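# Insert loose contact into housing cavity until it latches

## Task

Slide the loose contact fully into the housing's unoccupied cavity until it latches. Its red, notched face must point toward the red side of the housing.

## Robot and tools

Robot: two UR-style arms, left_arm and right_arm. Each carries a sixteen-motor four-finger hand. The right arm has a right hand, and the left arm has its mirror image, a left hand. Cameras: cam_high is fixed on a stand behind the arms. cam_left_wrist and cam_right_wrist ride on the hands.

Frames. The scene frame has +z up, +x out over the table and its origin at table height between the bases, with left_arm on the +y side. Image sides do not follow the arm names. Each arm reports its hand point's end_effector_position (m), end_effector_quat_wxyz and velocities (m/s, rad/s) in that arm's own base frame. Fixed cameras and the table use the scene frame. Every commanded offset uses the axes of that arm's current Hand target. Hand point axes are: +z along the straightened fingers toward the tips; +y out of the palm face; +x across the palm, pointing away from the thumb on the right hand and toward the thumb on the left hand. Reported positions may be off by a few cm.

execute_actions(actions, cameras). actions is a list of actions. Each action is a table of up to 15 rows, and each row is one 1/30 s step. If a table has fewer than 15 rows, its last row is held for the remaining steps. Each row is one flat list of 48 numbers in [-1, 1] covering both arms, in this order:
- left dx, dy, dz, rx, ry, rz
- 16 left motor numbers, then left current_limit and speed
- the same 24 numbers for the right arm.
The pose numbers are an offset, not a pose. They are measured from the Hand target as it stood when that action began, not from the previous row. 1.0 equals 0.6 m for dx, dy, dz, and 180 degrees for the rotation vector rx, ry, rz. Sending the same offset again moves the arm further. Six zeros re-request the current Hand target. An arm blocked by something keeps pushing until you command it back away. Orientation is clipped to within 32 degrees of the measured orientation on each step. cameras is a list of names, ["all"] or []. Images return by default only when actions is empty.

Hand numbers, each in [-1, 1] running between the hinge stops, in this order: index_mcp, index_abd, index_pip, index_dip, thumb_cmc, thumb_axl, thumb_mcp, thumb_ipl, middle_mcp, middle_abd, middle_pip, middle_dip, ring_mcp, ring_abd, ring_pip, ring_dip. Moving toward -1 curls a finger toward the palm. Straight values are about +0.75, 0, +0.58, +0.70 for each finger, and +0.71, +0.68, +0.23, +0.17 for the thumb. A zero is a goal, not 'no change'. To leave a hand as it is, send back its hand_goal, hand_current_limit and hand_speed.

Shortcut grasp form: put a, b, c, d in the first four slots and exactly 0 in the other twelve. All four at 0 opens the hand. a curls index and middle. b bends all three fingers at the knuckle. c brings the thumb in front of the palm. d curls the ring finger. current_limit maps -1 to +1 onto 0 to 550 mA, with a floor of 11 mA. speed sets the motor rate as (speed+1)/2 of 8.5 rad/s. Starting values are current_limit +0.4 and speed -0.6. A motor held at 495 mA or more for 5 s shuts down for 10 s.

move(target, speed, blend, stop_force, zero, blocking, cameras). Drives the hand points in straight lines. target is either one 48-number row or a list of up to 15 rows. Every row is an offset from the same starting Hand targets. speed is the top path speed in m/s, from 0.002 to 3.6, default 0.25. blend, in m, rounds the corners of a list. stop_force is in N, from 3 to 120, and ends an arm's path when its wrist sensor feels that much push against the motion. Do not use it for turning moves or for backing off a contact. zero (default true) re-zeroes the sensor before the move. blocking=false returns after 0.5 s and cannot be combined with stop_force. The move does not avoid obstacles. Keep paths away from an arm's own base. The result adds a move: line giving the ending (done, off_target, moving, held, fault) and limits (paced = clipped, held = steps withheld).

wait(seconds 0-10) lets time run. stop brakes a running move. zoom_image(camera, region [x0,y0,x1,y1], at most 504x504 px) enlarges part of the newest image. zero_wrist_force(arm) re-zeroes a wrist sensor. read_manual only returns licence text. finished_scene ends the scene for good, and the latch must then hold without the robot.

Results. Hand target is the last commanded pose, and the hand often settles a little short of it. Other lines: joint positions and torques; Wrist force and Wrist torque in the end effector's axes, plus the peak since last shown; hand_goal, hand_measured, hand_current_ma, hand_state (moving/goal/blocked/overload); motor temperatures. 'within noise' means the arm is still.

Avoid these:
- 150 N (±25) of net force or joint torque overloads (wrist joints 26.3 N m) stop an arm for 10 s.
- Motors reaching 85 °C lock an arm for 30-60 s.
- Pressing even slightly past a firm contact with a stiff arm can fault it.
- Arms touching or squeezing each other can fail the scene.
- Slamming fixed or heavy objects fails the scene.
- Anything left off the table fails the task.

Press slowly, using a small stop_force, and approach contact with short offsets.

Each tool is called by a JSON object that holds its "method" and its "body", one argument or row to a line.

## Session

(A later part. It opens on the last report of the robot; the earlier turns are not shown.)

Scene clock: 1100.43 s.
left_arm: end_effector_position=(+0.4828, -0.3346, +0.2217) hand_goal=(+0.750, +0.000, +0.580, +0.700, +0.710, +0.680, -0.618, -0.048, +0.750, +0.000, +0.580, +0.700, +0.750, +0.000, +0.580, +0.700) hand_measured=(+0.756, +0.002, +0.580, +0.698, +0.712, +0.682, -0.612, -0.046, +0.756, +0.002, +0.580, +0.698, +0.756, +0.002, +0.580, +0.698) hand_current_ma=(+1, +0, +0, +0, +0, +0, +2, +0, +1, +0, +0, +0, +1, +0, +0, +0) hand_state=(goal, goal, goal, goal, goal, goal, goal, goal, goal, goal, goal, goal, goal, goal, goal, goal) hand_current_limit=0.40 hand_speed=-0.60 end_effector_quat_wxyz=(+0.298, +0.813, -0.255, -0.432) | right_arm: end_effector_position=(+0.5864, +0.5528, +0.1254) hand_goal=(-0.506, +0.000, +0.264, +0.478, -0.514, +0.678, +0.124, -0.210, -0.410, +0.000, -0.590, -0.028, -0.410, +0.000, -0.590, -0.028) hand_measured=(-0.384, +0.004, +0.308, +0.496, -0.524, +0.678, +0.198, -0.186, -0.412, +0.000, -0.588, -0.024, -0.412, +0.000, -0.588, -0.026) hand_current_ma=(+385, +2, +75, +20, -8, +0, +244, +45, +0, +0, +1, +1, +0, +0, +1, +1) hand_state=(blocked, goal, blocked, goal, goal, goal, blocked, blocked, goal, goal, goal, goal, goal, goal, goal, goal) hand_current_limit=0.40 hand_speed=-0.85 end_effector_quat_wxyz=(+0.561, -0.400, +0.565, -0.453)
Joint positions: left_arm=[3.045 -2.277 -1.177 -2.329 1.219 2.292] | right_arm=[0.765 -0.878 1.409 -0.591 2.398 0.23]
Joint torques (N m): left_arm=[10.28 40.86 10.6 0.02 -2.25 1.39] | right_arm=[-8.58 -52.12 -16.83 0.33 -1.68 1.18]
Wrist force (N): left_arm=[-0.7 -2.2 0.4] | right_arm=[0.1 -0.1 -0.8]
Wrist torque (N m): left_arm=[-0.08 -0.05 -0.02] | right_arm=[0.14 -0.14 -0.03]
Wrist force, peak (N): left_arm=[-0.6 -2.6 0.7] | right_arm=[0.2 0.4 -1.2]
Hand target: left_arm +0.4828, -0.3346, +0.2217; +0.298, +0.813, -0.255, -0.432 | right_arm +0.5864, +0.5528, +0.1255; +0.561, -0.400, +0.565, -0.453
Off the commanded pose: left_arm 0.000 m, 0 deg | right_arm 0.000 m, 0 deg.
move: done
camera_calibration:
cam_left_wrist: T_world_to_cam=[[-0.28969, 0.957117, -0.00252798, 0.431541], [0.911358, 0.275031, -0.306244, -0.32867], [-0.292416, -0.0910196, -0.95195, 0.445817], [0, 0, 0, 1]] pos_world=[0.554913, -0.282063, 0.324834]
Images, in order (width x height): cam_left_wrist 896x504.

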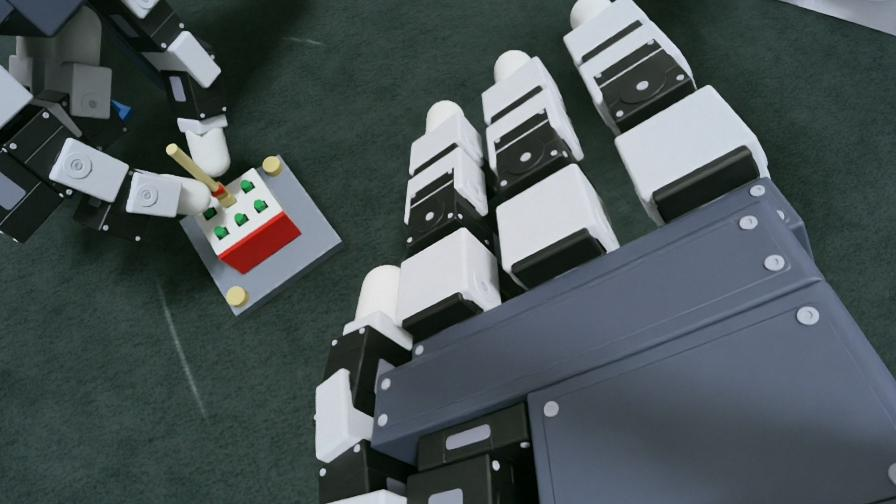

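{"method": "move", "body": {
  "target": [0,0,0,0,0,0, 0.75,0,0.58,0.70,0.71,0.68,-0.618,-0.049,0.75,0,0.58,0.70,0.75,0,0.58,0.70, 0.4,-0.6, -0.0043,0.0013,0.0027,-0.0045,-0.016,0.0007, -0.507,0,0.263,0.478,-0.514,0.677,0.124,-0.211,-0.411,0,-0.591,-0.029,-0.411,0,-0.591,-0.029, 0.4,-0.85],
  "speed": 0.02
}}

{"method": "move", "body": {
  "target": [0,0,0,0,0,0, 0.75,0,0.58,0.70,0.71,0.68,-0.618,-0.049,0.75,0,0.58,0.70,0.75,0,0.58,0.70, 0.4,-0.6, 0.0027,0.0096,-0.0004,0,0,0, -0.507,0,0.263,0.478,-0.514,0.677,0.124,-0.211,-0.411,0,-0.591,-0.029,-0.411,0,-0.591,-0.029, 0.4,-0.85],
  "speed": 0.006,
  "stop_force": 3,
  "cameras": ["cam_left_wrist"]
}}

{"method": "zoom_image", "body": {
  "camera": "cam_left_wrist",
  "region": [205, 175, 245, 215]
}}

{"method": "zoom_image", "body": {
  "camera": "cam_left_wrist",
  "region": [120, 60, 320, 280]
}}

Scene clock: 1117.43 s.
left_arm: end_effector_position=(+0.4828, -0.3346, +0.2217) hand_goal=(+0.750, +0.000, +0.580, +0.700, +0.710, +0.680, -0.618, -0.048, +0.750, +0.000, +0.580, +0.700, +0.750, +0.000, +0.580, +0.700) hand_measured=(+0.756, +0.002, +0.580, +0.698, +0.712, +0.682, -0.612, -0.046, +0.756, +0.002, +0.580, +0.698, +0.756, +0.002, +0.580, +0.698) hand_current_ma=(+1, +0, +0, +0, +0, +0, +2, +0, +1, +0, +0, +0, +1, +0, +0, +0) hand_state=(goal, goal, goal, goal, goal, goal, goal, goal, goal, goal, goal, goal, goal, goal, goal, goal) hand_current_limit=0.40 hand_speed=-0.60 end_effector_quat_wxyz=(+0.298, +0.813, -0.255, -0.432) | right_arm: end_effector_position=(+0.5882, +0.5554, +0.1255) hand_goal=(-0.506, +0.000, +0.264, +0.478, -0.514, +0.678, +0.124, -0.210, -0.410, +0.000, -0.590, -0.028, -0.410, +0.000, -0.590, -0.028) hand_measured=(-0.384, +0.004, +0.308, +0.496, -0.524, +0.678, +0.198, -0.186, -0.412, +0.000, -0.588, -0.024, -0.412, +0.000, -0.588, -0.026) hand_current_ma=(+385, +2, +75, +20, -8, +0, +244, +45, +0, +0, +1, +1, +0, +0, +1, +1) hand_state=(blocked, goal, blocked, goal, goal, goal, blocked, blocked, goal, goal, goal, goal, goal, goal, goal, goal) hand_current_limit=0.40 hand_speed=-0.85 end_effector_quat_wxyz=(+0.573, -0.415, +0.554, -0.439)
Joint positions: left_arm=[3.045 -2.277 -1.177 -2.329 1.219 2.292] | right_arm=[0.75 -0.89 1.43 -0.596 2.33 0.236]
Joint torques (N m): left_arm=[10.41 39.55 9.09 -0.54 -2.2 1.38] | right_arm=[-2.17 -54.16 -19.24 -2.84 0.94 0.89]
Wrist force (N): left_arm=[-0.7 -2.1 0.5] | right_arm=[0.2 0.3 -0.8]
Wrist torque (N m): left_arm=[-0.08 -0.05 -0.02] | right_arm=[0.18 -0.15 -0.07]
Wrist force, peak (N): left_arm=[-0.7 -2.7 0.5] | right_arm=[0.0 0.2 -1.2]
Hand target: left_arm +0.4828, -0.3346, +0.2217; +0.298, +0.813, -0.255, -0.432 | right_arm +0.5882, +0.5554, +0.1255; +0.573, -0.415, +0.554, -0.439
Off the commanded pose: left_arm 0.000 m, 0 deg | right_arm 0.000 m, 0 deg.
move: done

Scene clock: 1119.07 s.
left_arm: end_effector_position=(+0.4828, -0.3346, +0.2217) hand_goal=(+0.750, +0.000, +0.580, +0.700, +0.710, +0.680, -0.618, -0.048, +0.750, +0.000, +0.580, +0.700, +0.750, +0.000, +0.580, +0.700) hand_measured=(+0.756, +0.002, +0.580, +0.698, +0.712, +0.682, -0.612, -0.046, +0.756, +0.002, +0.580, +0.698, +0.756, +0.002, +0.580, +0.698) hand_current_ma=(+1, +0, +0, +0, +0, +0, +2, +0, +1, +0, +0, +0, +1, +0, +0, +0) hand_state=(goal, goal, goal, goal, goal, goal, goal, goal, goal, goal, goal, goal, goal, goal, goal, goal) hand_current_limit=0.40 hand_speed=-0.60 end_effector_quat_wxyz=(+0.298, +0.813, -0.255, -0.432) | right_arm: end_effector_position=(+0.5882, +0.5554, +0.1194) hand_goal=(-0.506, +0.000, +0.264, +0.478, -0.514, +0.678, +0.124, -0.210, -0.410, +0.000, -0.590, -0.028, -0.410, +0.000, -0.590, -0.028) hand_measured=(-0.384, +0.004, +0.310, +0.498, -0.526, +0.678, +0.196, -0.186, -0.412, +0.000, -0.588, -0.024, -0.412, +0.000, -0.588, -0.026) hand_current_ma=(+385, +2, +79, +23, -11, +0, +235, +45, +0, +0, +1, +1, +0, +0, +1, +1) hand_state=(blocked, goal, blocked, goal, goal, goal, blocked, blocked, goal, goal, goal, goal, goal, goal, goal, goal) hand_current_limit=0.40 hand_speed=-0.85 end_effector_quat_wxyz=(+0.573, -0.415, +0.554, -0.439)
Joint positions: left_arm=[3.045 -2.277 -1.177 -2.329 1.219 2.292] | right_arm=[0.75 -0.883 1.434 -0.608 2.331 0.236]
Joint torques (N m): left_arm=[10.26 39.89 10.15 -0.56 -2.29 1.43] | right_arm=[8.64 -51.44 -18.15 0.36 1.2 -0.96]
Wrist force (N): left_arm=[-0.7 -2.4 0.7] | right_arm=[0.1 -0.2 -1.2]
Wrist torque (N m): left_arm=[-0.13 -0.05 -0.01] | right_arm=[0.13 -0.14 -0.09]
Wrist force, peak (N): left_arm=[-0.7 -2.5 0.7] | right_arm=[0.2 -0.1 -1.3]
Hand target: left_arm +0.4828, -0.3346, +0.2217; +0.298, +0.813, -0.255, -0.432 | right_arm +0.5882, +0.5554, +0.1195; +0.573, -0.415, +0.554, -0.439
Off the commanded pose: left_arm 0.000 m, 0 deg | right_arm 0.000 m, 0 deg.
move: done
camera_calibration:
cam_left_wrist: T_world_to_cam=[[-0.28969, 0.957117, -0.00252798, 0.431541], [0.911358, 0.275031, -0.306244, -0.32867], [-0.292416, -0.0910196, -0.95195, 0.445817], [0, 0, 0, 1]] pos_world=[0.554913, -0.282063, 0.324834]
Images, in order (width x height): cam_left_wrist 896x504.

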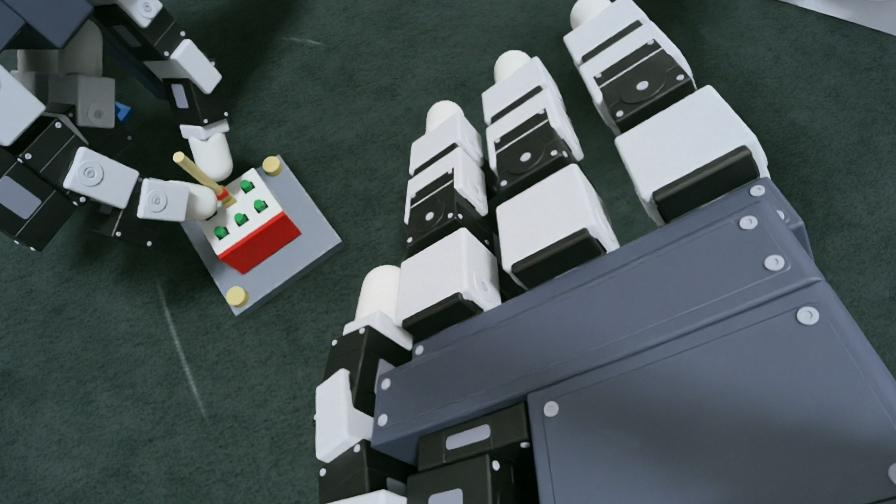

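Scaled by 12.600 from the camera's 896x504 image, which has a finer 1280x720 frame.

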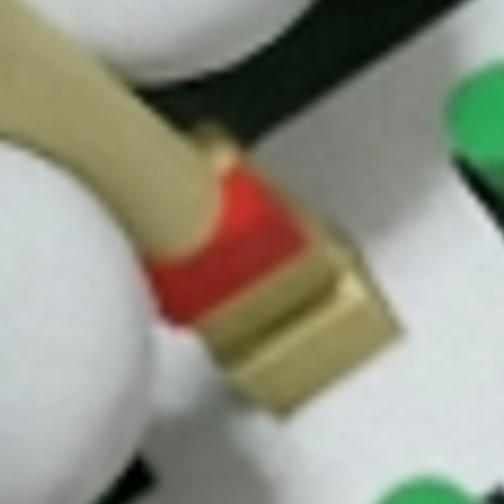

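Scaled by 2.291 from the camera's 896x504 image, which has a finer 1280x720 frame.

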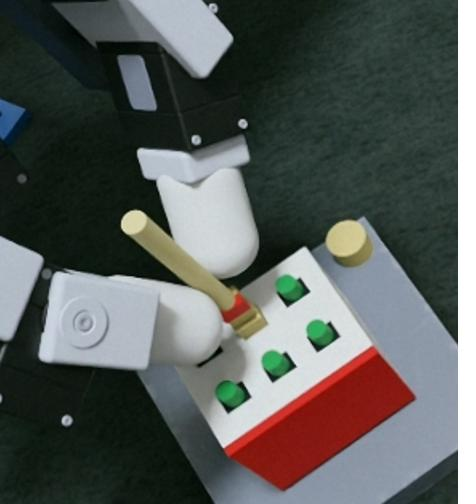

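{"method": "move", "body": {
  "target": [0,0,0,0,0,0, 0.75,0,0.58,0.70,0.71,0.68,-0.618,-0.049,0.75,0,0.58,0.70,0.75,0,0.58,0.70, 0.4,-0.6, 0.0023,0.008,-0.0003,0,0,0, -0.507,0,0.263,0.478,-0.514,0.677,0.124,-0.211,-0.411,0,-0.591,-0.029,-0.411,0,-0.591,-0.029, 0.4,-0.85],
  "speed": 0.006,
  "stop_force": 3,
  "cameras": ["cam_left_wrist"]
}}

{"method": "zoom_image", "body": {
  "camera": "cam_left_wrist",
  "region": [205, 175, 245, 215]
}}

{"method": "zoom_image", "body": {
  "camera": "cam_left_wrist",
  "region": [120, 60, 320, 280]
}}

Scene clock: 1127.90 s.
left_arm: end_effector_position=(+0.4828, -0.3346, +0.2217) hand_goal=(+0.750, +0.000, +0.580, +0.700, +0.710, +0.680, -0.618, -0.048, +0.750, +0.000, +0.580, +0.700, +0.750, +0.000, +0.580, +0.700) hand_measured=(+0.756, +0.002, +0.580, +0.698, +0.712, +0.682, -0.612, -0.046, +0.756, +0.002, +0.580, +0.698, +0.756, +0.002, +0.580, +0.698) hand_current_ma=(+1, +0, +0, +0, +0, +0, +2, +0, +1, +0, +0, +0, +1, +0, +0, +0) hand_state=(goal, goal, goal, goal, goal, goal, goal, goal, goal, goal, goal, goal, goal, goal, goal, goal) hand_current_limit=0.40 hand_speed=-0.60 end_effector_quat_wxyz=(+0.298, +0.813, -0.255, -0.432) | right_arm: end_effector_position=(+0.5882, +0.5554, +0.1144) hand_goal=(-0.506, +0.000, +0.264, +0.478, -0.514, +0.678, +0.124, -0.210, -0.410, +0.000, -0.590, -0.028, -0.410, +0.000, -0.590, -0.028) hand_measured=(-0.384, +0.004, +0.310, +0.498, -0.526, +0.678, +0.194, -0.186, -0.412, +0.000, -0.588, -0.024, -0.412, +0.000, -0.588, -0.026) hand_current_ma=(+385, +2, +80, +23, -12, +0, +232, +45, +0, +0, +1, +1, +0, +0, +1, +1) hand_state=(blocked, goal, blocked, goal, goal, goal, blocked, blocked, goal, goal, goal, goal, goal, goal, goal, goal) hand_current_limit=0.40 hand_speed=-0.85 end_effector_quat_wxyz=(+0.573, -0.415, +0.554, -0.439)
Joint positions: left_arm=[3.045 -2.277 -1.177 -2.329 1.219 2.292] | right_arm=[0.75 -0.876 1.438 -0.618 2.331 0.236]
Joint torques (N m): left_arm=[10.68 40.97 10.64 -1.13 -2.19 1.46] | right_arm=[-9.33 -49.57 -17.68 0.45 -1.53 0.1]
Wrist force (N): left_arm=[-0.6 -2.2 0.3] | right_arm=[0.0 -0.9 -1.2]
Wrist torque (N m): left_arm=[-0.07 -0.07 -0.01] | right_arm=[0.07 -0.13 -0.09]
Wrist force, peak (N): left_arm=[-0.7 -2.6 0.4] | right_arm=[0.3 -0.9 -1.4]
Hand target: left_arm +0.4828, -0.3346, +0.2217; +0.298, +0.813, -0.255, -0.432 | right_arm +0.5882, +0.5554, +0.1145; +0.573, -0.415, +0.554, -0.439
Off the commanded pose: left_arm 0.000 m, 0 deg | right_arm 0.000 m, 0 deg.
move: done
camera_calibration:
cam_left_wrist: T_world_to_cam=[[-0.28969, 0.957117, -0.00252798, 0.431541], [0.911358, 0.275031, -0.306244, -0.32867], [-0.292416, -0.0910196, -0.95195, 0.445817], [0, 0, 0, 1]] pos_world=[0.554913, -0.282063, 0.324834]
Images, in order (width x height): cam_left_wrist 896x504.

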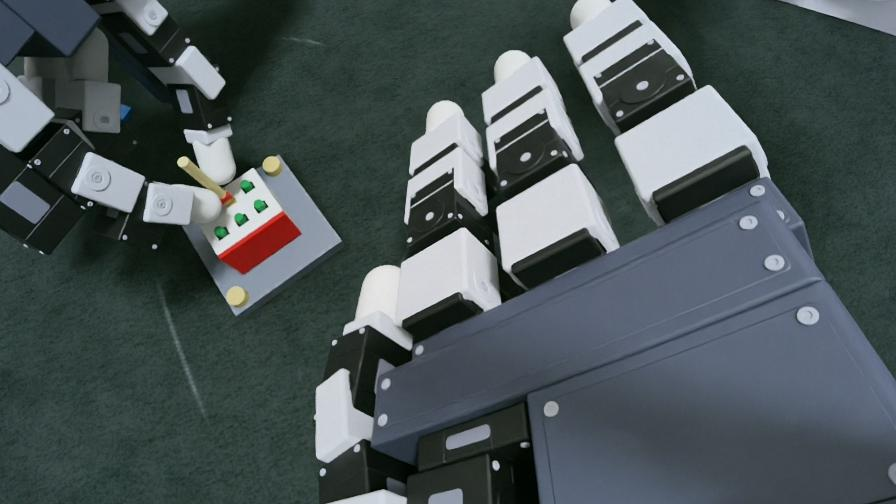

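Scaled by 12.600 from the camera's 896x504 image, which has a finer 1280x720 frame.

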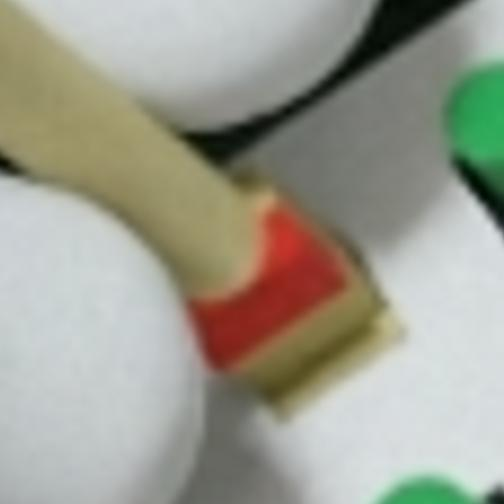

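Scaled by 2.291 from the camera's 896x504 image, which has a finer 1280x720 frame.

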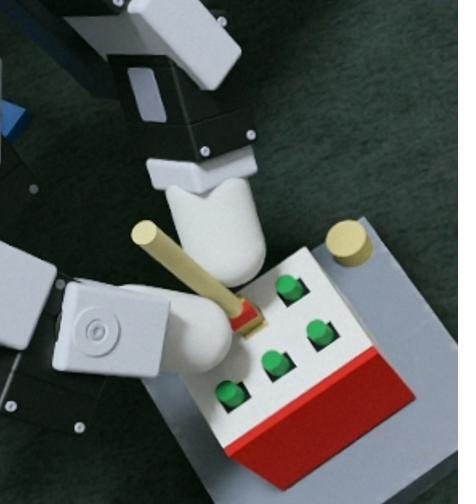

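{"method": "move", "body": {
  "target": [
    [0,0,0,0,0,0, 0.75,0,0.58,0.70,0.71,0.68,-0.618,-0.049,0.75,0,0.58,0.70,0.75,0,0.58,0.70, 0.4,-0.6, 0,0,0,0,0,0, -0.233,0,0.263,0.478,-0.514,0.677,0.315,-0.211,-0.411,0,-0.591,-0.029,-0.411,0,-0.591,-0.029, 0.4,-0.88],
    [0,0,0,0,0,0, 0.75,0,0.58,0.70,0.71,0.68,-0.618,-0.049,0.75,0,0.58,0.70,0.75,0,0.58,0.70, 0.4,-0.6, -0.0109,-0.0384,0.0017,0,0,0, -0.233,0,0.263,0.478,-0.514,0.677,0.315,-0.211,-0.411,0,-0.591,-0.029,-0.411,0,-0.591,-0.029, 0.4,-0.88]
  ],
  "speed": 0.05,
  "cameras": ["cam_left_wrist"]
}}

{"method": "zoom_image", "body": {
  "camera": "cam_left_wrist",
  "region": [120, 60, 320, 280]
}}

Scene clock: 1179.33 s.
left_arm: end_effector_position=(+0.4828, -0.3346, +0.2217) hand_goal=(+0.750, +0.000, +0.580, +0.700, +0.710, +0.680, -0.618, -0.048, +0.750, +0.000, +0.580, +0.700, +0.750, +0.000, +0.580, +0.700) hand_measured=(+0.756, +0.002, +0.580, +0.698, +0.712, +0.682, -0.612, -0.046, +0.756, +0.002, +0.580, +0.698, +0.756, +0.002, +0.580, +0.698) hand_current_ma=(+1, +0, +0, +0, +0, +0, +2, +0, +1, +0, +0, +0, +1, +0, +0, +0) hand_state=(goal, goal, goal, goal, goal, goal, goal, goal, goal, goal, goal, goal, goal, goal, goal, goal) hand_current_limit=0.40 hand_speed=-0.60 end_effector_quat_wxyz=(+0.298, +0.813, -0.255, -0.432) | right_arm: end_effector_position=(+0.5883, +0.5554, +0.1387) hand_goal=(-0.232, +0.000, +0.264, +0.478, -0.514, +0.678, +0.316, -0.210, -0.410, +0.000, -0.590, -0.028, -0.410, +0.000, -0.590, -0.028) hand_measured=(-0.240, +0.002, +0.266, +0.480, -0.524, +0.678, +0.314, -0.206, -0.412, +0.000, -0.588, -0.024, -0.412, +0.000, -0.588, -0.026) hand_current_ma=(-7, +0, +1, +1, -8, +0, -1, +2, +0, +0, +1, +1, +0, +0, +1, +1) hand_state=(goal, goal, goal, goal, goal, goal, goal, goal, goal, goal, goal, goal, goal, goal, goal, goal) hand_current_limit=0.40 hand_speed=-0.88 end_effector_quat_wxyz=(+0.573, -0.415, +0.554, -0.439) end_effector_velocity=(+0.000, +0.000, -0.001) end_effector_angular_velocity=(+0.001, -0.001, +0.000)
Joint positions: left_arm=[3.045 -2.277 -1.177 -2.329 1.219 2.292] | right_arm=[0.75 -0.906 1.419 -0.57 2.331 0.236]
Joint velocities: left_arm=[within noise] | right_arm=[-0.001 0.002 0.001 -0.005 0 0]
Joint torques (N m): left_arm=[10.91 40.26 10.6 -1.35 -2.07 1.08] | right_arm=[-6.9 -37.83 -11.81 -3.08 -1.29 0.03]
Wrist force (N): left_arm=[-0.7 -2.3 0.5] | right_arm=[0.2 0.2 -1.1]
Wrist torque (N m): left_arm=[-0.10 -0.06 -0.02] | right_arm=[0.19 -0.16 -0.06]
Wrist force, peak (N): left_arm=[-0.8 -2.5 0.6] | right_arm=[0.3 -0.9 -1.6]
Hand target: left_arm +0.4828, -0.3346, +0.2217; +0.298, +0.813, -0.255, -0.432 | right_arm +0.5883, +0.5554, +0.1385; +0.573, -0.415, +0.554, -0.439
Off the commanded pose: left_arm 0.000 m, 0 deg | right_arm 0.000 m, 0 deg.
move: done
camera_calibration:
cam_left_wrist: T_world_to_cam=[[-0.28969, 0.957117, -0.00252798, 0.431541], [0.911358, 0.275031, -0.306244, -0.32867], [-0.292416, -0.0910196, -0.95195, 0.445817], [0, 0, 0, 1]] pos_world=[0.554913, -0.282063, 0.324834]
Images, in order (width x height): cam_left_wrist 896x504.

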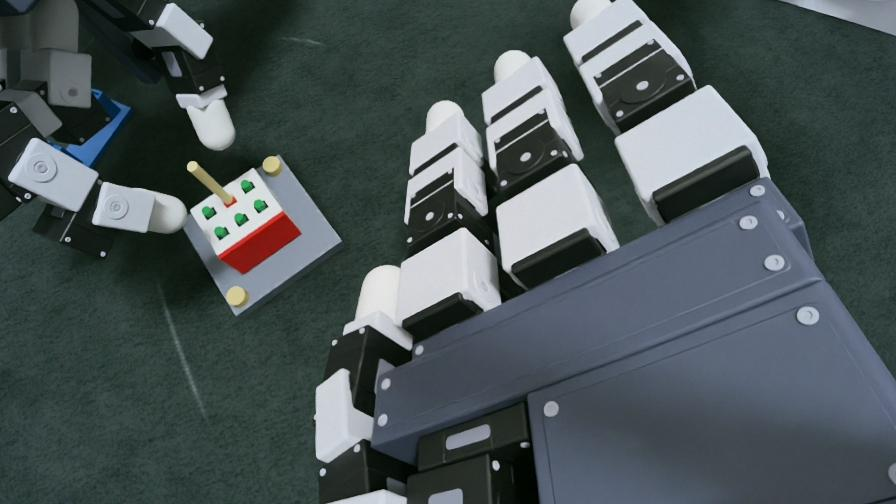

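Scaled by 2.291 from the camera's 896x504 image, which has a finer 1280x720 frame.

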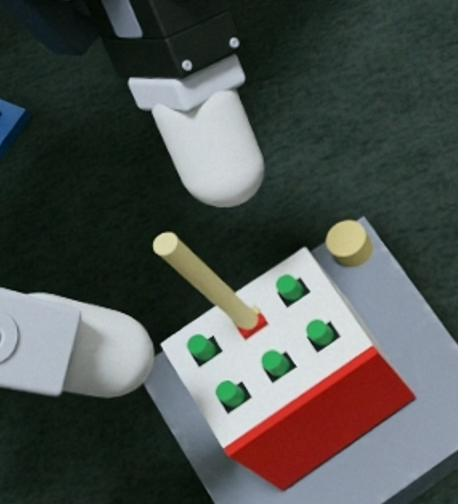

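{"method": "zoom_image", "body": {
  "camera": "cam_left_wrist",
  "region": [180, 155, 260, 235]
}}

{"method": "zoom_image", "body": {
  "camera": "cam_left_wrist",
  "region": [210, 180, 245, 215]
}}

Scaled by 6.300 from the camera's 896x504 image, which has a finer 1280x720 frame.

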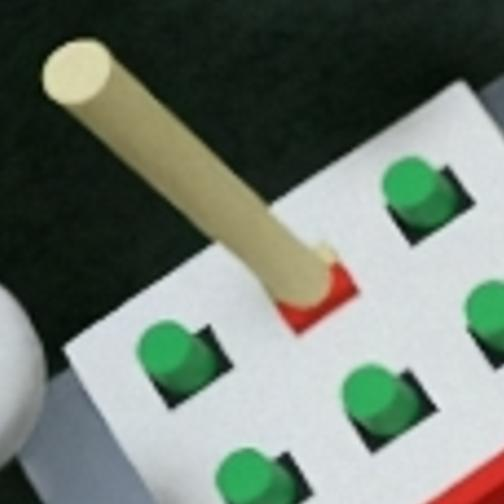

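Scaled by 14.400 from the camera's 896x504 image, which has a finer 1280x720 frame.

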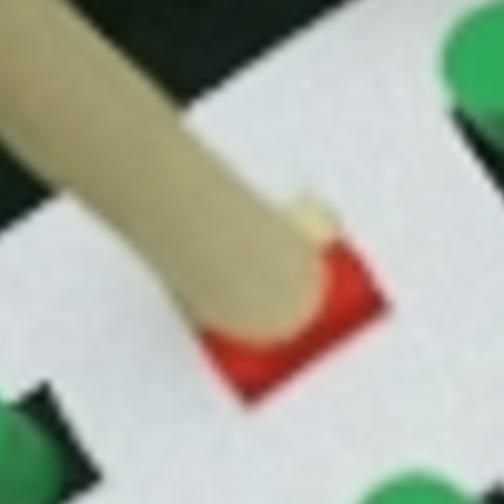

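{"method": "move", "body": {
  "target": [
    [-0.1117,0.029,-0.1147,0,0,0, 0.75,0,0.58,0.70,0.71,0.68,-0.618,-0.049,0.75,0,0.58,0.70,0.75,0,0.58,0.70, 0.4,-0.6, -0.0226,-0.08,0.0035,0,0,0, -0.233,0,0.263,0.478,-0.514,0.677,0.315,-0.211,-0.411,0,-0.591,-0.029,-0.411,0,-0.591,-0.029, 0.4,-0.88],
    [-0.1117,0.029,-0.1147,0,0,0, 0.75,0,0.58,0.70,0.71,0.68,-0.618,-0.049,0.75,0,0.58,0.70,0.75,0,0.58,0.70, 0.4,-0.6, -0.0226,-0.08,0.0035,0,0,0, 0.753,0,0.58,0.7,-0.796,0.677,0.2247,0.1676,0.753,0,0.58,0.7,0.753,0,0.58,0.7, 0.4,-0.6],
    [-0.1117,0.029,-0.1147,0,0,0, 0.75,0,0.58,0.70,0.71,0.68,-0.618,-0.049,0.75,0,0.58,0.70,0.75,0,0.58,0.70, 0.4,-0.6, -0.091,-0.0742,0.0772,0,0,0, 0.753,0,0.58,0.7,-0.796,0.677,0.2247,0.1676,0.753,0,0.58,0.7,0.753,0,0.58,0.7, 0.4,-0.6]
  ],
  "speed": 0.1,
  "cameras": ["cam_left_wrist","cam_high"]
}}

{"method": "zoom_image", "body": {
  "camera": "cam_left_wrist",
  "region": [120, 60, 320, 280]
}}

{"method": "zoom_image", "body": {
  "camera": "cam_high",
  "region": [440, 150, 540, 260]
}}

Scene clock: 1228.07 s.
left_arm: end_effector_position=(+0.5054, -0.2835, +0.3018) hand_goal=(+0.750, +0.000, +0.580, +0.700, +0.710, +0.680, -0.618, -0.048, +0.750, +0.000, +0.580, +0.700, +0.750, +0.000, +0.580, +0.700) hand_measured=(+0.756, +0.002, +0.580, +0.698, +0.712, +0.682, -0.612, -0.046, +0.756, +0.002, +0.580, +0.698, +0.756, +0.002, +0.580, +0.698) hand_current_ma=(+1, +0, +0, +0, +0, +0, +1, +0, +1, +0, +0, +0, +1, +0, +0, +0) hand_state=(goal, goal, goal, goal, goal, goal, goal, goal, goal, goal, goal, goal, goal, goal, goal, goal) hand_current_limit=0.40 hand_speed=-0.60 end_effector_quat_wxyz=(+0.298, +0.813, -0.255, -0.432) | right_arm: end_effector_position=(+0.6327, +0.5953, +0.1979) hand_goal=(+0.754, +0.000, +0.580, +0.700, -0.796, +0.678, +0.224, +0.168, +0.754, +0.000, +0.580, +0.700, +0.754, +0.000, +0.580, +0.700) hand_measured=(+0.734, +0.002, +0.574, +0.696, -0.794, +0.678, +0.226, +0.166, +0.732, +0.000, +0.574, +0.696, +0.734, +0.000, +0.574, +0.698) hand_current_ma=(-25, +0, -5, -1, +1, +0, +1, -1, -29, +0, -4, -2, -27, +0, -4, -1) hand_state=(goal, goal, goal, goal, goal, goal, goal, goal, blocked, goal, goal, goal, blocked, goal, goal, goal) hand_current_limit=0.40 hand_speed=-0.60 end_effector_quat_wxyz=(+0.573, -0.415, +0.554, -0.439)
Joint positions: left_arm=[3.12 -2.259 -0.997 -2.539 1.284 2.329] | right_arm=[0.748 -0.827 1.117 -0.345 2.329 0.236]
Joint torques (N m): left_arm=[-9.54 39.95 23.91 -1.55 -2.13 -1.19] | right_arm=[0.62 -59.25 -23.42 -2.55 1.6 1.27]
Wrist force (N): left_arm=[-0.7 -2.4 0.9] | right_arm=[0.0 0.0 -0.8]
Wrist torque (N m): left_arm=[-0.12 -0.05 -0.11] | right_arm=[0.01 -0.10 -0.02]
Wrist force, peak (N): left_arm=[0.3 -2.5 1.5] | right_arm=[0.8 0.3 -1.8]
Hand target: left_arm +0.5054, -0.2835, +0.3018; +0.298, +0.813, -0.255, -0.432 | right_arm +0.6326, +0.5954, +0.1980; +0.573, -0.415, +0.554, -0.439
Off the commanded pose: left_arm 0.000 m, 0 deg | right_arm 0.000 m, 0 deg.
move: done
camera_calibration:
cam_left_wrist: T_world_to_cam=[[-0.28969, 0.957117, -0.00252798, 0.389382], [0.911358, 0.275031, -0.306244, -0.33879], [-0.292416, -0.0910196, -0.95195, 0.533328], [0, 0, 0, 1]] pos_world=[0.577513, -0.230963, 0.404934]
Images, in order (width x height): cam_high 896x504, cam_left_wrist 896x504.

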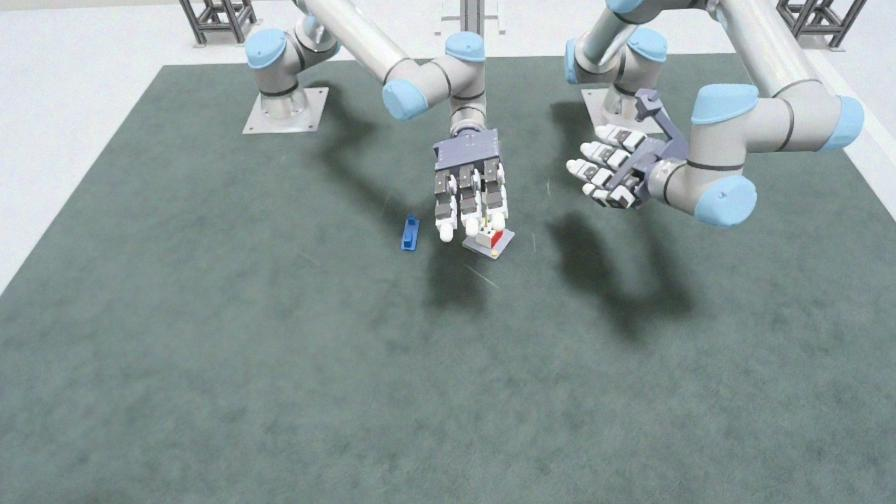

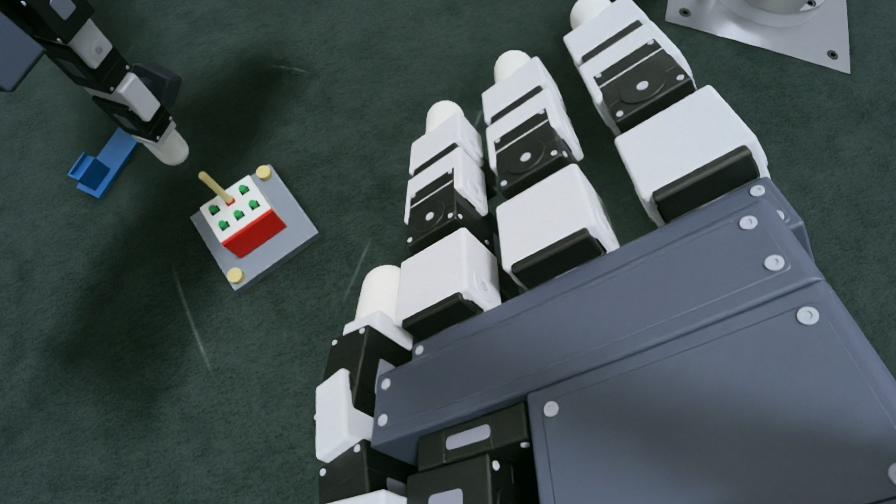

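Scaled by 2.291 from the camera's 896x504 image, which has a finer 1280x720 frame.

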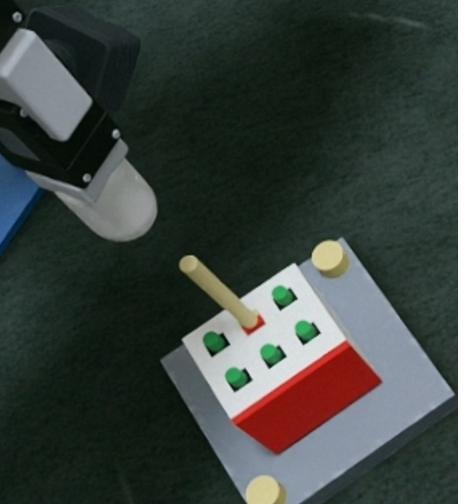

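Scaled by 4.582 from the camera's 896x504 image, which has a finer 1280x720 frame.

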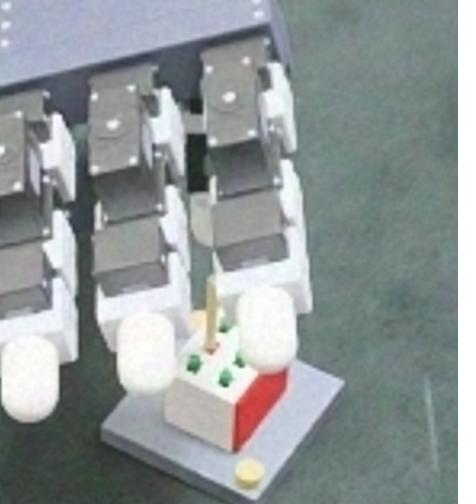

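{"method": "zoom_image", "body": {
  "camera": "cam_high",
  "region": [470, 180, 510, 230]
}}

{"method": "zoom_image", "body": {
  "camera": "cam_left_wrist",
  "region": [140, 120, 240, 220]
}}

Scaled by 10.080 from the camera's 896x504 image, which has a finer 1280x720 frame.

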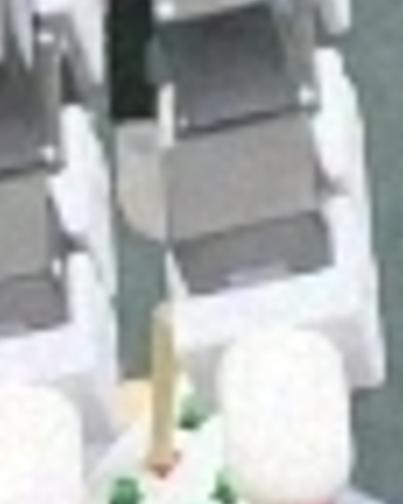

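Scaled by 5.040 from the camera's 896x504 image, which has a finer 1280x720 frame.

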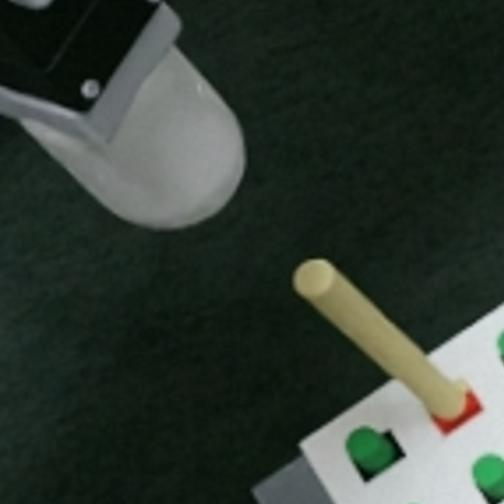

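{"method": "move", "body": {
  "target": [0,0,0,0,0,0, 0.75,0,0.58,0.70,0.71,0.68,-0.618,-0.049,0.75,0,0.58,0.70,0.75,0,0.58,0.70, 0.4,-0.6, 0.013,0.0377,-0.006,0,0,0, 0.753,0,0.58,0.7,-0.796,0.677,0.2247,0.1676,0.753,0,0.58,0.7,0.753,0,0.58,0.7, 0.4,-0.6],
  "speed": 0.04,
  "stop_force": 4,
  "cameras": ["cam_left_wrist","cam_high"]
}}

{"method": "zoom_image", "body": {
  "camera": "cam_left_wrist",
  "region": [140, 120, 240, 220]
}}

{"method": "zoom_image", "body": {
  "camera": "cam_high",
  "region": [470, 180, 510, 230]
}}

Scene clock: 1257.67 s.
left_arm: end_effector_position=(+0.5054, -0.2835, +0.3018) hand_goal=(+0.750, +0.000, +0.580, +0.700, +0.710, +0.680, -0.618, -0.048, +0.750, +0.000, +0.580, +0.700, +0.750, +0.000, +0.580, +0.700) hand_measured=(+0.756, +0.002, +0.580, +0.698, +0.712, +0.682, -0.612, -0.046, +0.756, +0.002, +0.580, +0.698, +0.756, +0.002, +0.580, +0.698) hand_current_ma=(+1, +0, +0, +0, +0, +0, +1, +0, +1, +0, +0, +0, +1, +0, +0, +0) hand_state=(goal, goal, goal, goal, goal, goal, goal, goal, goal, goal, goal, goal, goal, goal, goal, goal) hand_current_limit=0.40 hand_speed=-0.60 end_effector_quat_wxyz=(+0.298, +0.813, -0.255, -0.432) | right_arm: end_effector_position=(+0.6300, +0.5941, +0.1740) hand_goal=(+0.754, +0.000, +0.580, +0.700, -0.796, +0.678, +0.224, +0.168, +0.754, +0.000, +0.580, +0.700, +0.754, +0.000, +0.580, +0.700) hand_measured=(+0.734, +0.002, +0.574, +0.696, -0.794, +0.678, +0.226, +0.166, +0.732, +0.000, +0.574, +0.696, +0.734, +0.000, +0.574, +0.698) hand_current_ma=(-24, +0, -5, -1, +1, +0, +1, -1, -29, +0, -4, -2, -26, +0, -4, -1) hand_state=(goal, goal, goal, goal, goal, goal, goal, goal, blocked, goal, goal, goal, blocked, goal, goal, goal) hand_current_limit=0.40 hand_speed=-0.60 end_effector_quat_wxyz=(+0.573, -0.415, +0.554, -0.439)
Joint positions: left_arm=[3.12 -2.259 -0.997 -2.539 1.284 2.329] | right_arm=[0.75 -0.815 1.158 -0.4 2.331 0.236]
Joint torques (N m): left_arm=[-9.33 40.12 22.74 -1.64 -2.24 -1.25] | right_arm=[3 -63.71 -26.36 0.51 -1.08 -1.25]
Wrist force (N): left_arm=[-0.8 -2.2 0.8] | right_arm=[0.3 0.2 -1.2]
Wrist torque (N m): left_arm=[-0.08 -0.06 -0.12] | right_arm=[0.07 -0.13 0.00]
Wrist force, peak (N): left_arm=[-0.8 -2.5 1.0] | right_arm=[0.2 0.1 -1.3]
Hand target: left_arm +0.5054, -0.2835, +0.3018; +0.298, +0.813, -0.255, -0.432 | right_arm +0.6300, +0.5941, +0.1740; +0.573, -0.415, +0.554, -0.439
Off the commanded pose: left_arm 0.000 m, 0 deg | right_arm 0.000 m, 0 deg.
move: done
camera_calibration:
cam_left_wrist: T_world_to_cam=[[-0.28969, 0.957117, -0.00252798, 0.389382], [0.911358, 0.275031, -0.306244, -0.33879], [-0.292416, -0.0910196, -0.95195, 0.533328], [0, 0, 0, 1]] pos_world=[0.577513, -0.230963, 0.404934]
Images, in order (width x height): cam_high 896x504, cam_left_wrist 896x504.

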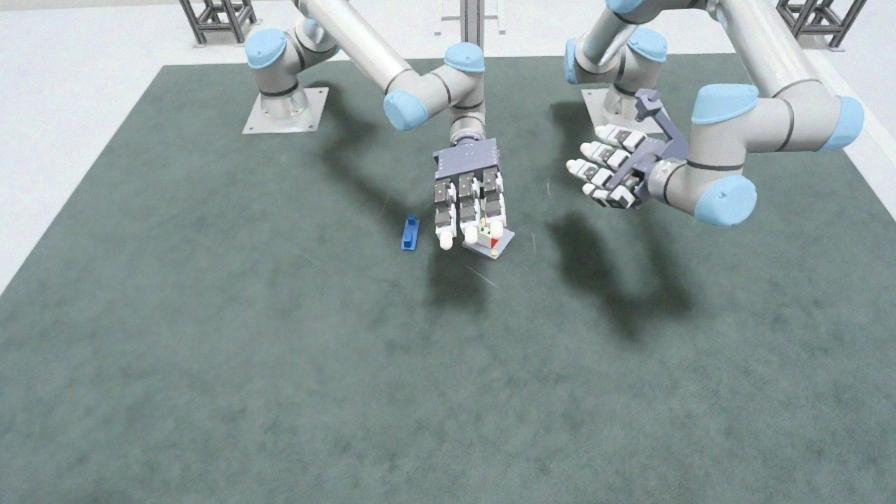

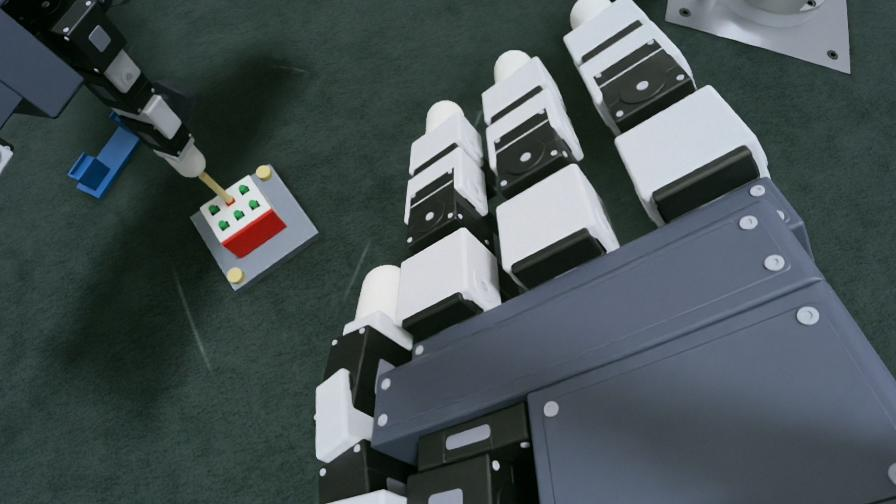

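Scaled by 5.040 from the camera's 896x504 image, which has a finer 1280x720 frame.

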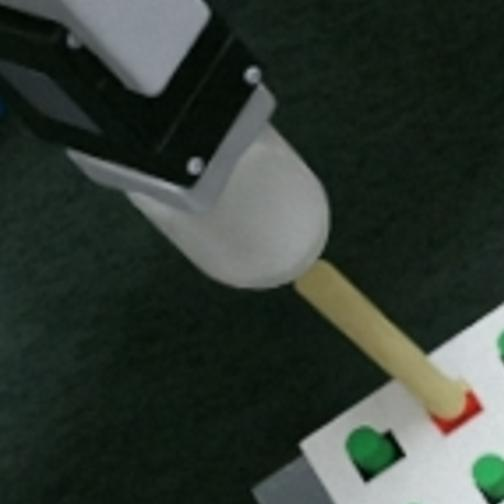

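Scaled by 10.080 from the camera's 896x504 image, which has a finer 1280x720 frame.

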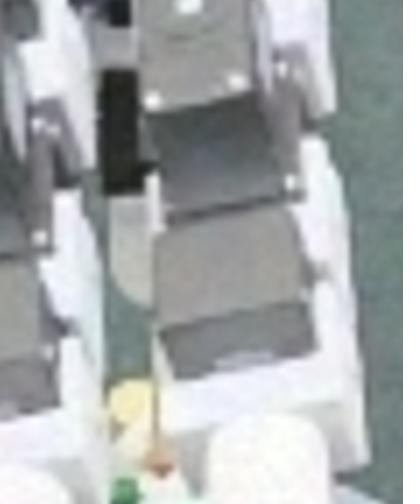

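{"method": "move", "body": {
  "target": [0,0,0,0,0,0, 0.75,0,0.58,0.70,0.71,0.68,-0.618,-0.049,0.75,0,0.58,0.70,0.75,0,0.58,0.70, 0.4,-0.6, 0.007,0.0187,-0.0015,0,0,0, 0.753,0,0.58,0.7,-0.796,0.677,0.2247,0.1676,0.753,0,0.58,0.7,0.753,0,0.58,0.7, 0.4,-0.6],
  "speed": 0.01,
  "stop_force": 5,
  "cameras": ["cam_left_wrist","cam_high"]
}}

{"method": "zoom_image", "body": {
  "camera": "cam_left_wrist",
  "region": [150, 130, 250, 230]
}}

{"method": "zoom_image", "body": {
  "camera": "cam_high",
  "region": [470, 180, 510, 230]
}}

Scene clock: 1273.23 s.
left_arm: end_effector_position=(+0.5054, -0.2835, +0.3018) hand_goal=(+0.750, +0.000, +0.580, +0.700, +0.710, +0.680, -0.618, -0.048, +0.750, +0.000, +0.580, +0.700, +0.750, +0.000, +0.580, +0.700) hand_measured=(+0.756, +0.002, +0.580, +0.698, +0.712, +0.682, -0.612, -0.046, +0.756, +0.002, +0.580, +0.698, +0.756, +0.002, +0.580, +0.698) hand_current_ma=(+1, +0, +0, +0, +0, +0, +1, +0, +1, +0, +0, +0, +1, +0, +0, +0) hand_state=(goal, goal, goal, goal, goal, goal, goal, goal, goal, goal, goal, goal, goal, goal, goal, goal) hand_current_limit=0.40 hand_speed=-0.60 end_effector_quat_wxyz=(+0.298, +0.813, -0.255, -0.432) | right_arm: end_effector_position=(+0.6298, +0.5936, +0.1684) hand_goal=(+0.754, +0.000, +0.580, +0.700, -0.796, +0.678, +0.224, +0.168, +0.754, +0.000, +0.580, +0.700, +0.754, +0.000, +0.580, +0.700) hand_measured=(+0.734, +0.002, +0.574, +0.696, -0.794, +0.678, +0.224, +0.166, +0.732, +0.000, +0.574, +0.696, +0.734, +0.000, +0.574, +0.698) hand_current_ma=(-24, +0, -5, -1, +0, +0, +0, -1, -28, +0, -4, -2, -26, +0, -4, -1) hand_state=(goal, goal, goal, goal, goal, goal, goal, goal, blocked, goal, goal, goal, blocked, goal, goal, goal) hand_current_limit=0.40 hand_speed=-0.60 end_effector_quat_wxyz=(+0.573, -0.415, +0.554, -0.439)
Joint positions: left_arm=[3.12 -2.259 -0.997 -2.539 1.284 2.329] | right_arm=[0.749 -0.811 1.167 -0.412 2.33 0.236]
Joint torques (N m): left_arm=[-10.62 39.99 24.23 -1.74 -2.15 -0.96] | right_arm=[-3.01 -58.19 -23.29 1.04 0.7 0.19]
Wrist force (N): left_arm=[-0.9 -2.2 0.8] | right_arm=[-1.2 -5.3 -1.0]
Wrist torque (N m): left_arm=[-0.08 -0.04 -0.12] | right_arm=[-0.46 0.01 -0.05]
Wrist force, peak (N): left_arm=[-0.9 -2.5 0.9] | right_arm=[-1.9 -7.8 -1.0]
Hand target: left_arm +0.5054, -0.2835, +0.3018; +0.298, +0.813, -0.255, -0.432 | right_arm +0.6298, +0.5936, +0.1684; +0.573, -0.415, +0.554, -0.439 (not the last commanded pose)
Off the commanded pose: left_arm 0.000 m, 0 deg | right_arm 0.006 m, 0 deg.
move: contact (right_arm)
camera_calibration:
cam_left_wrist: T_world_to_cam=[[-0.28969, 0.957117, -0.00252798, 0.389382], [0.911358, 0.275031, -0.306244, -0.33879], [-0.292416, -0.0910196, -0.95195, 0.533328], [0, 0, 0, 1]] pos_world=[0.577513, -0.230963, 0.404934]
Images, in order (width x height): cam_high 896x504, cam_left_wrist 896x504.

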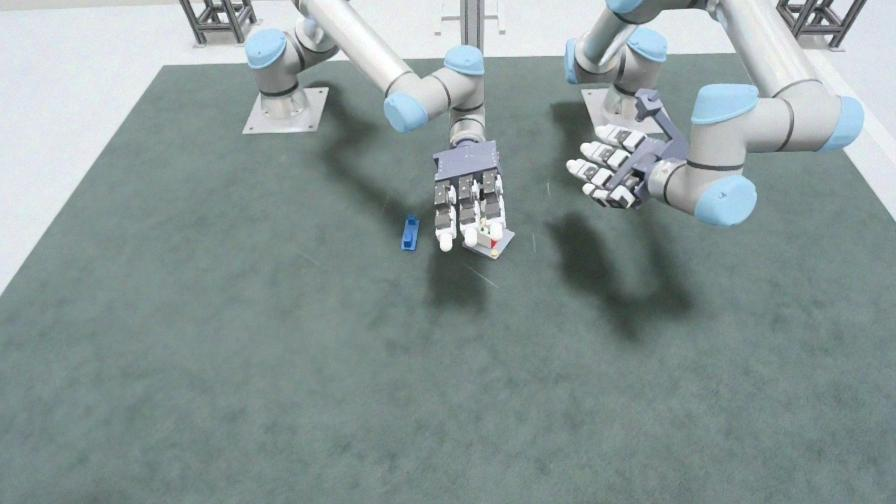

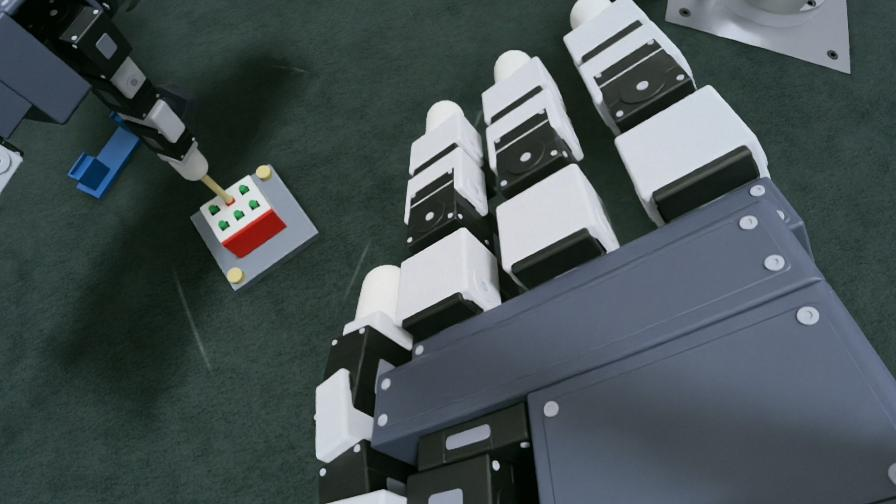

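Scaled by 5.040 from the camera's 896x504 image, which has a finer 1280x720 frame.

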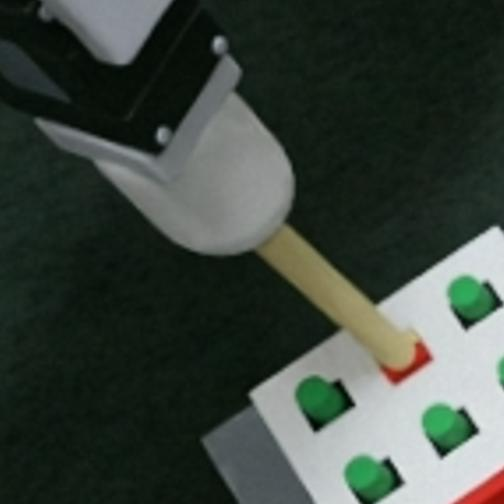

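Scaled by 10.080 from the camera's 896x504 image, which has a finer 1280x720 frame.

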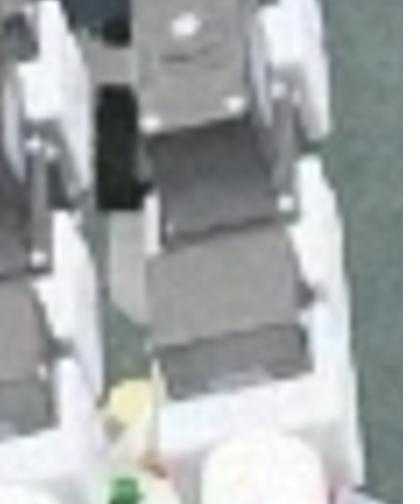

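{"method": "move", "body": {
  "target": [0,0,0,0,0,0, 0.75,0,0.58,0.70,0.71,0.68,-0.618,-0.049,0.75,0,0.58,0.70,0.75,0,0.58,0.70, 0.4,-0.6, 0.0036,0.0128,-0.0006,0,0,0, 0.753,0,0.58,0.7,-0.796,0.677,0.2247,0.1676,0.753,0,0.58,0.7,0.753,0,0.58,0.7, 0.4,-0.6],
  "speed": 0.006,
  "stop_force": 12,
  "zero": false,
  "cameras": ["cam_left_wrist","cam_high"]
}}

{"method": "zoom_image", "body": {
  "camera": "cam_left_wrist",
  "region": [150, 130, 250, 230]
}}

{"method": "zoom_image", "body": {
  "camera": "cam_high",
  "region": [470, 180, 510, 230]
}}

Scene clock: 1282.53 s.
left_arm: end_effector_position=(+0.5054, -0.2835, +0.3018) hand_goal=(+0.750, +0.000, +0.580, +0.700, +0.710, +0.680, -0.618, -0.048, +0.750, +0.000, +0.580, +0.700, +0.750, +0.000, +0.580, +0.700) hand_measured=(+0.756, +0.002, +0.580, +0.698, +0.712, +0.682, -0.612, -0.046, +0.756, +0.002, +0.580, +0.698, +0.756, +0.002, +0.580, +0.698) hand_current_ma=(+1, +0, +0, +0, +0, +0, +1, +0, +1, +0, +0, +0, +1, +0, +0, +0) hand_state=(goal, goal, goal, goal, goal, goal, goal, goal, goal, goal, goal, goal, goal, goal, goal, goal) hand_current_limit=0.40 hand_speed=-0.60 end_effector_quat_wxyz=(+0.298, +0.813, -0.255, -0.432) | right_arm: end_effector_position=(+0.6298, +0.5936, +0.1676) hand_goal=(+0.754, +0.000, +0.580, +0.700, -0.796, +0.678, +0.224, +0.168, +0.754, +0.000, +0.580, +0.700, +0.754, +0.000, +0.580, +0.700) hand_measured=(+0.734, +0.002, +0.574, +0.696, -0.796, +0.678, +0.224, +0.166, +0.732, +0.000, +0.574, +0.696, +0.734, +0.000, +0.574, +0.698) hand_current_ma=(-24, +0, -5, -1, +0, +0, +0, -1, -28, +0, -4, -2, -26, +0, -4, -1) hand_state=(goal, goal, goal, goal, goal, goal, goal, goal, blocked, goal, goal, goal, blocked, goal, goal, goal) hand_current_limit=0.40 hand_speed=-0.60 end_effector_quat_wxyz=(+0.573, -0.415, +0.554, -0.439)
Joint positions: left_arm=[3.12 -2.259 -0.997 -2.539 1.284 2.329] | right_arm=[0.749 -0.81 1.168 -0.414 2.33 0.236]
Joint torques (N m): left_arm=[-9.85 41.07 23.01 -1.6 -1.89 -0.87] | right_arm=[7.48 -55.69 -22.44 1.5 0.84 0.44]
Wrist force (N): left_arm=[-0.6 -2.4 0.6] | right_arm=[-2.4 -10.0 -1.2]
Wrist torque (N m): left_arm=[-0.08 -0.07 -0.09] | right_arm=[-0.89 0.12 -0.10]
Wrist force, peak (N): left_arm=[-1.0 -2.4 1.1] | right_arm=[-3.1 -13.0 -1.0]
Hand target: left_arm +0.5054, -0.2835, +0.3018; +0.298, +0.813, -0.255, -0.432 | right_arm +0.6298, +0.5936, +0.1676; +0.573, -0.415, +0.554, -0.439 (not the last commanded pose)
Off the commanded pose: left_arm 0.000 m, 0 deg | right_arm 0.007 m, 0 deg.
move: contact (right_arm)
camera_calibration:
cam_left_wrist: T_world_to_cam=[[-0.28969, 0.957117, -0.00252798, 0.389382], [0.911358, 0.275031, -0.306244, -0.33879], [-0.292416, -0.0910196, -0.95195, 0.533328], [0, 0, 0, 1]] pos_world=[0.577513, -0.230963, 0.404934]
Images, in order (width x height): cam_high 896x504, cam_left_wrist 896x504.

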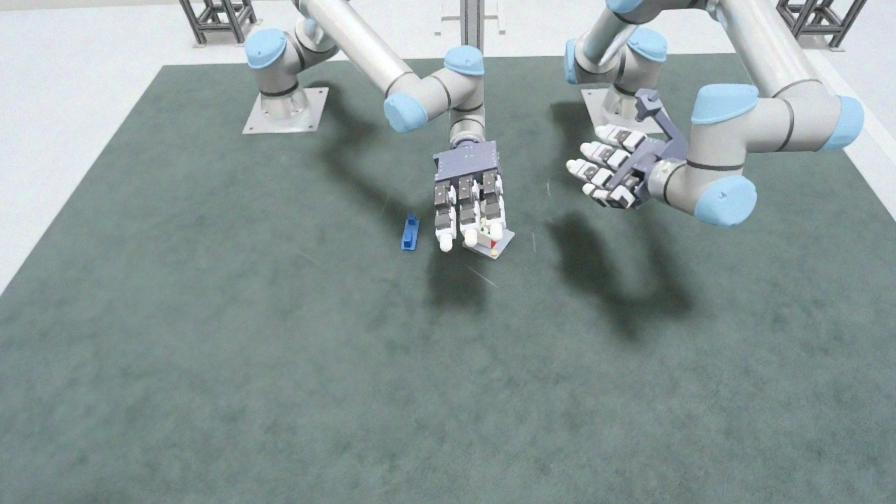

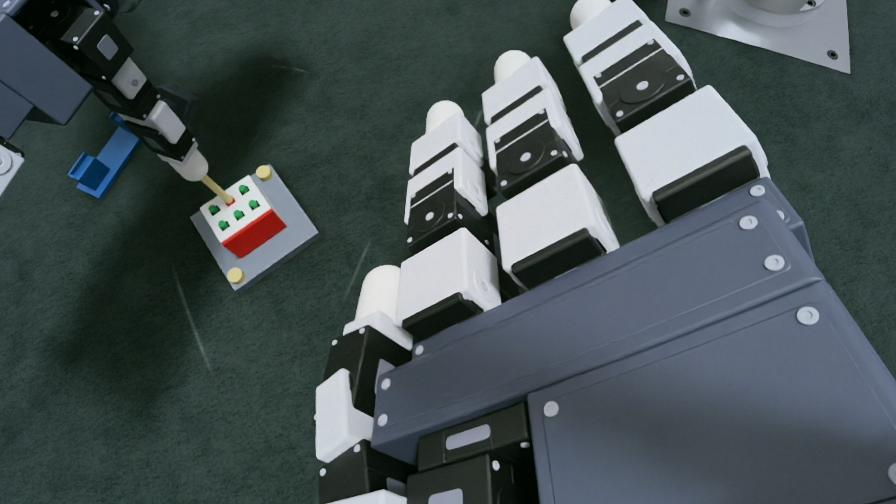

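Scaled by 5.040 from the camera's 896x504 image, which has a finer 1280x720 frame.

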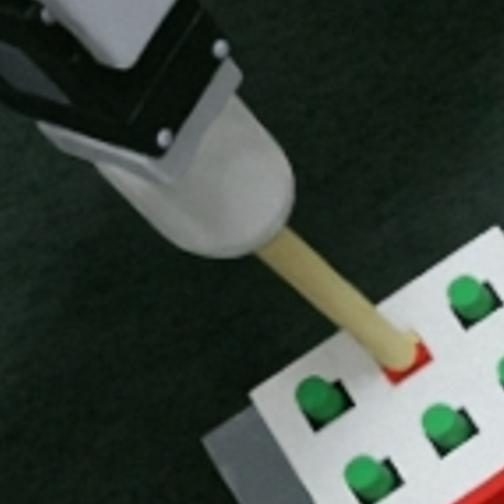

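Scaled by 10.080 from the camera's 896x504 image, which has a finer 1280x720 frame.

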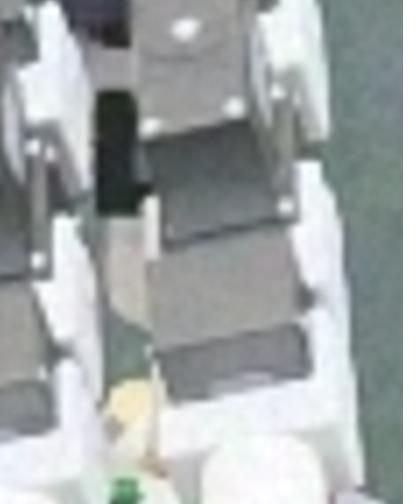

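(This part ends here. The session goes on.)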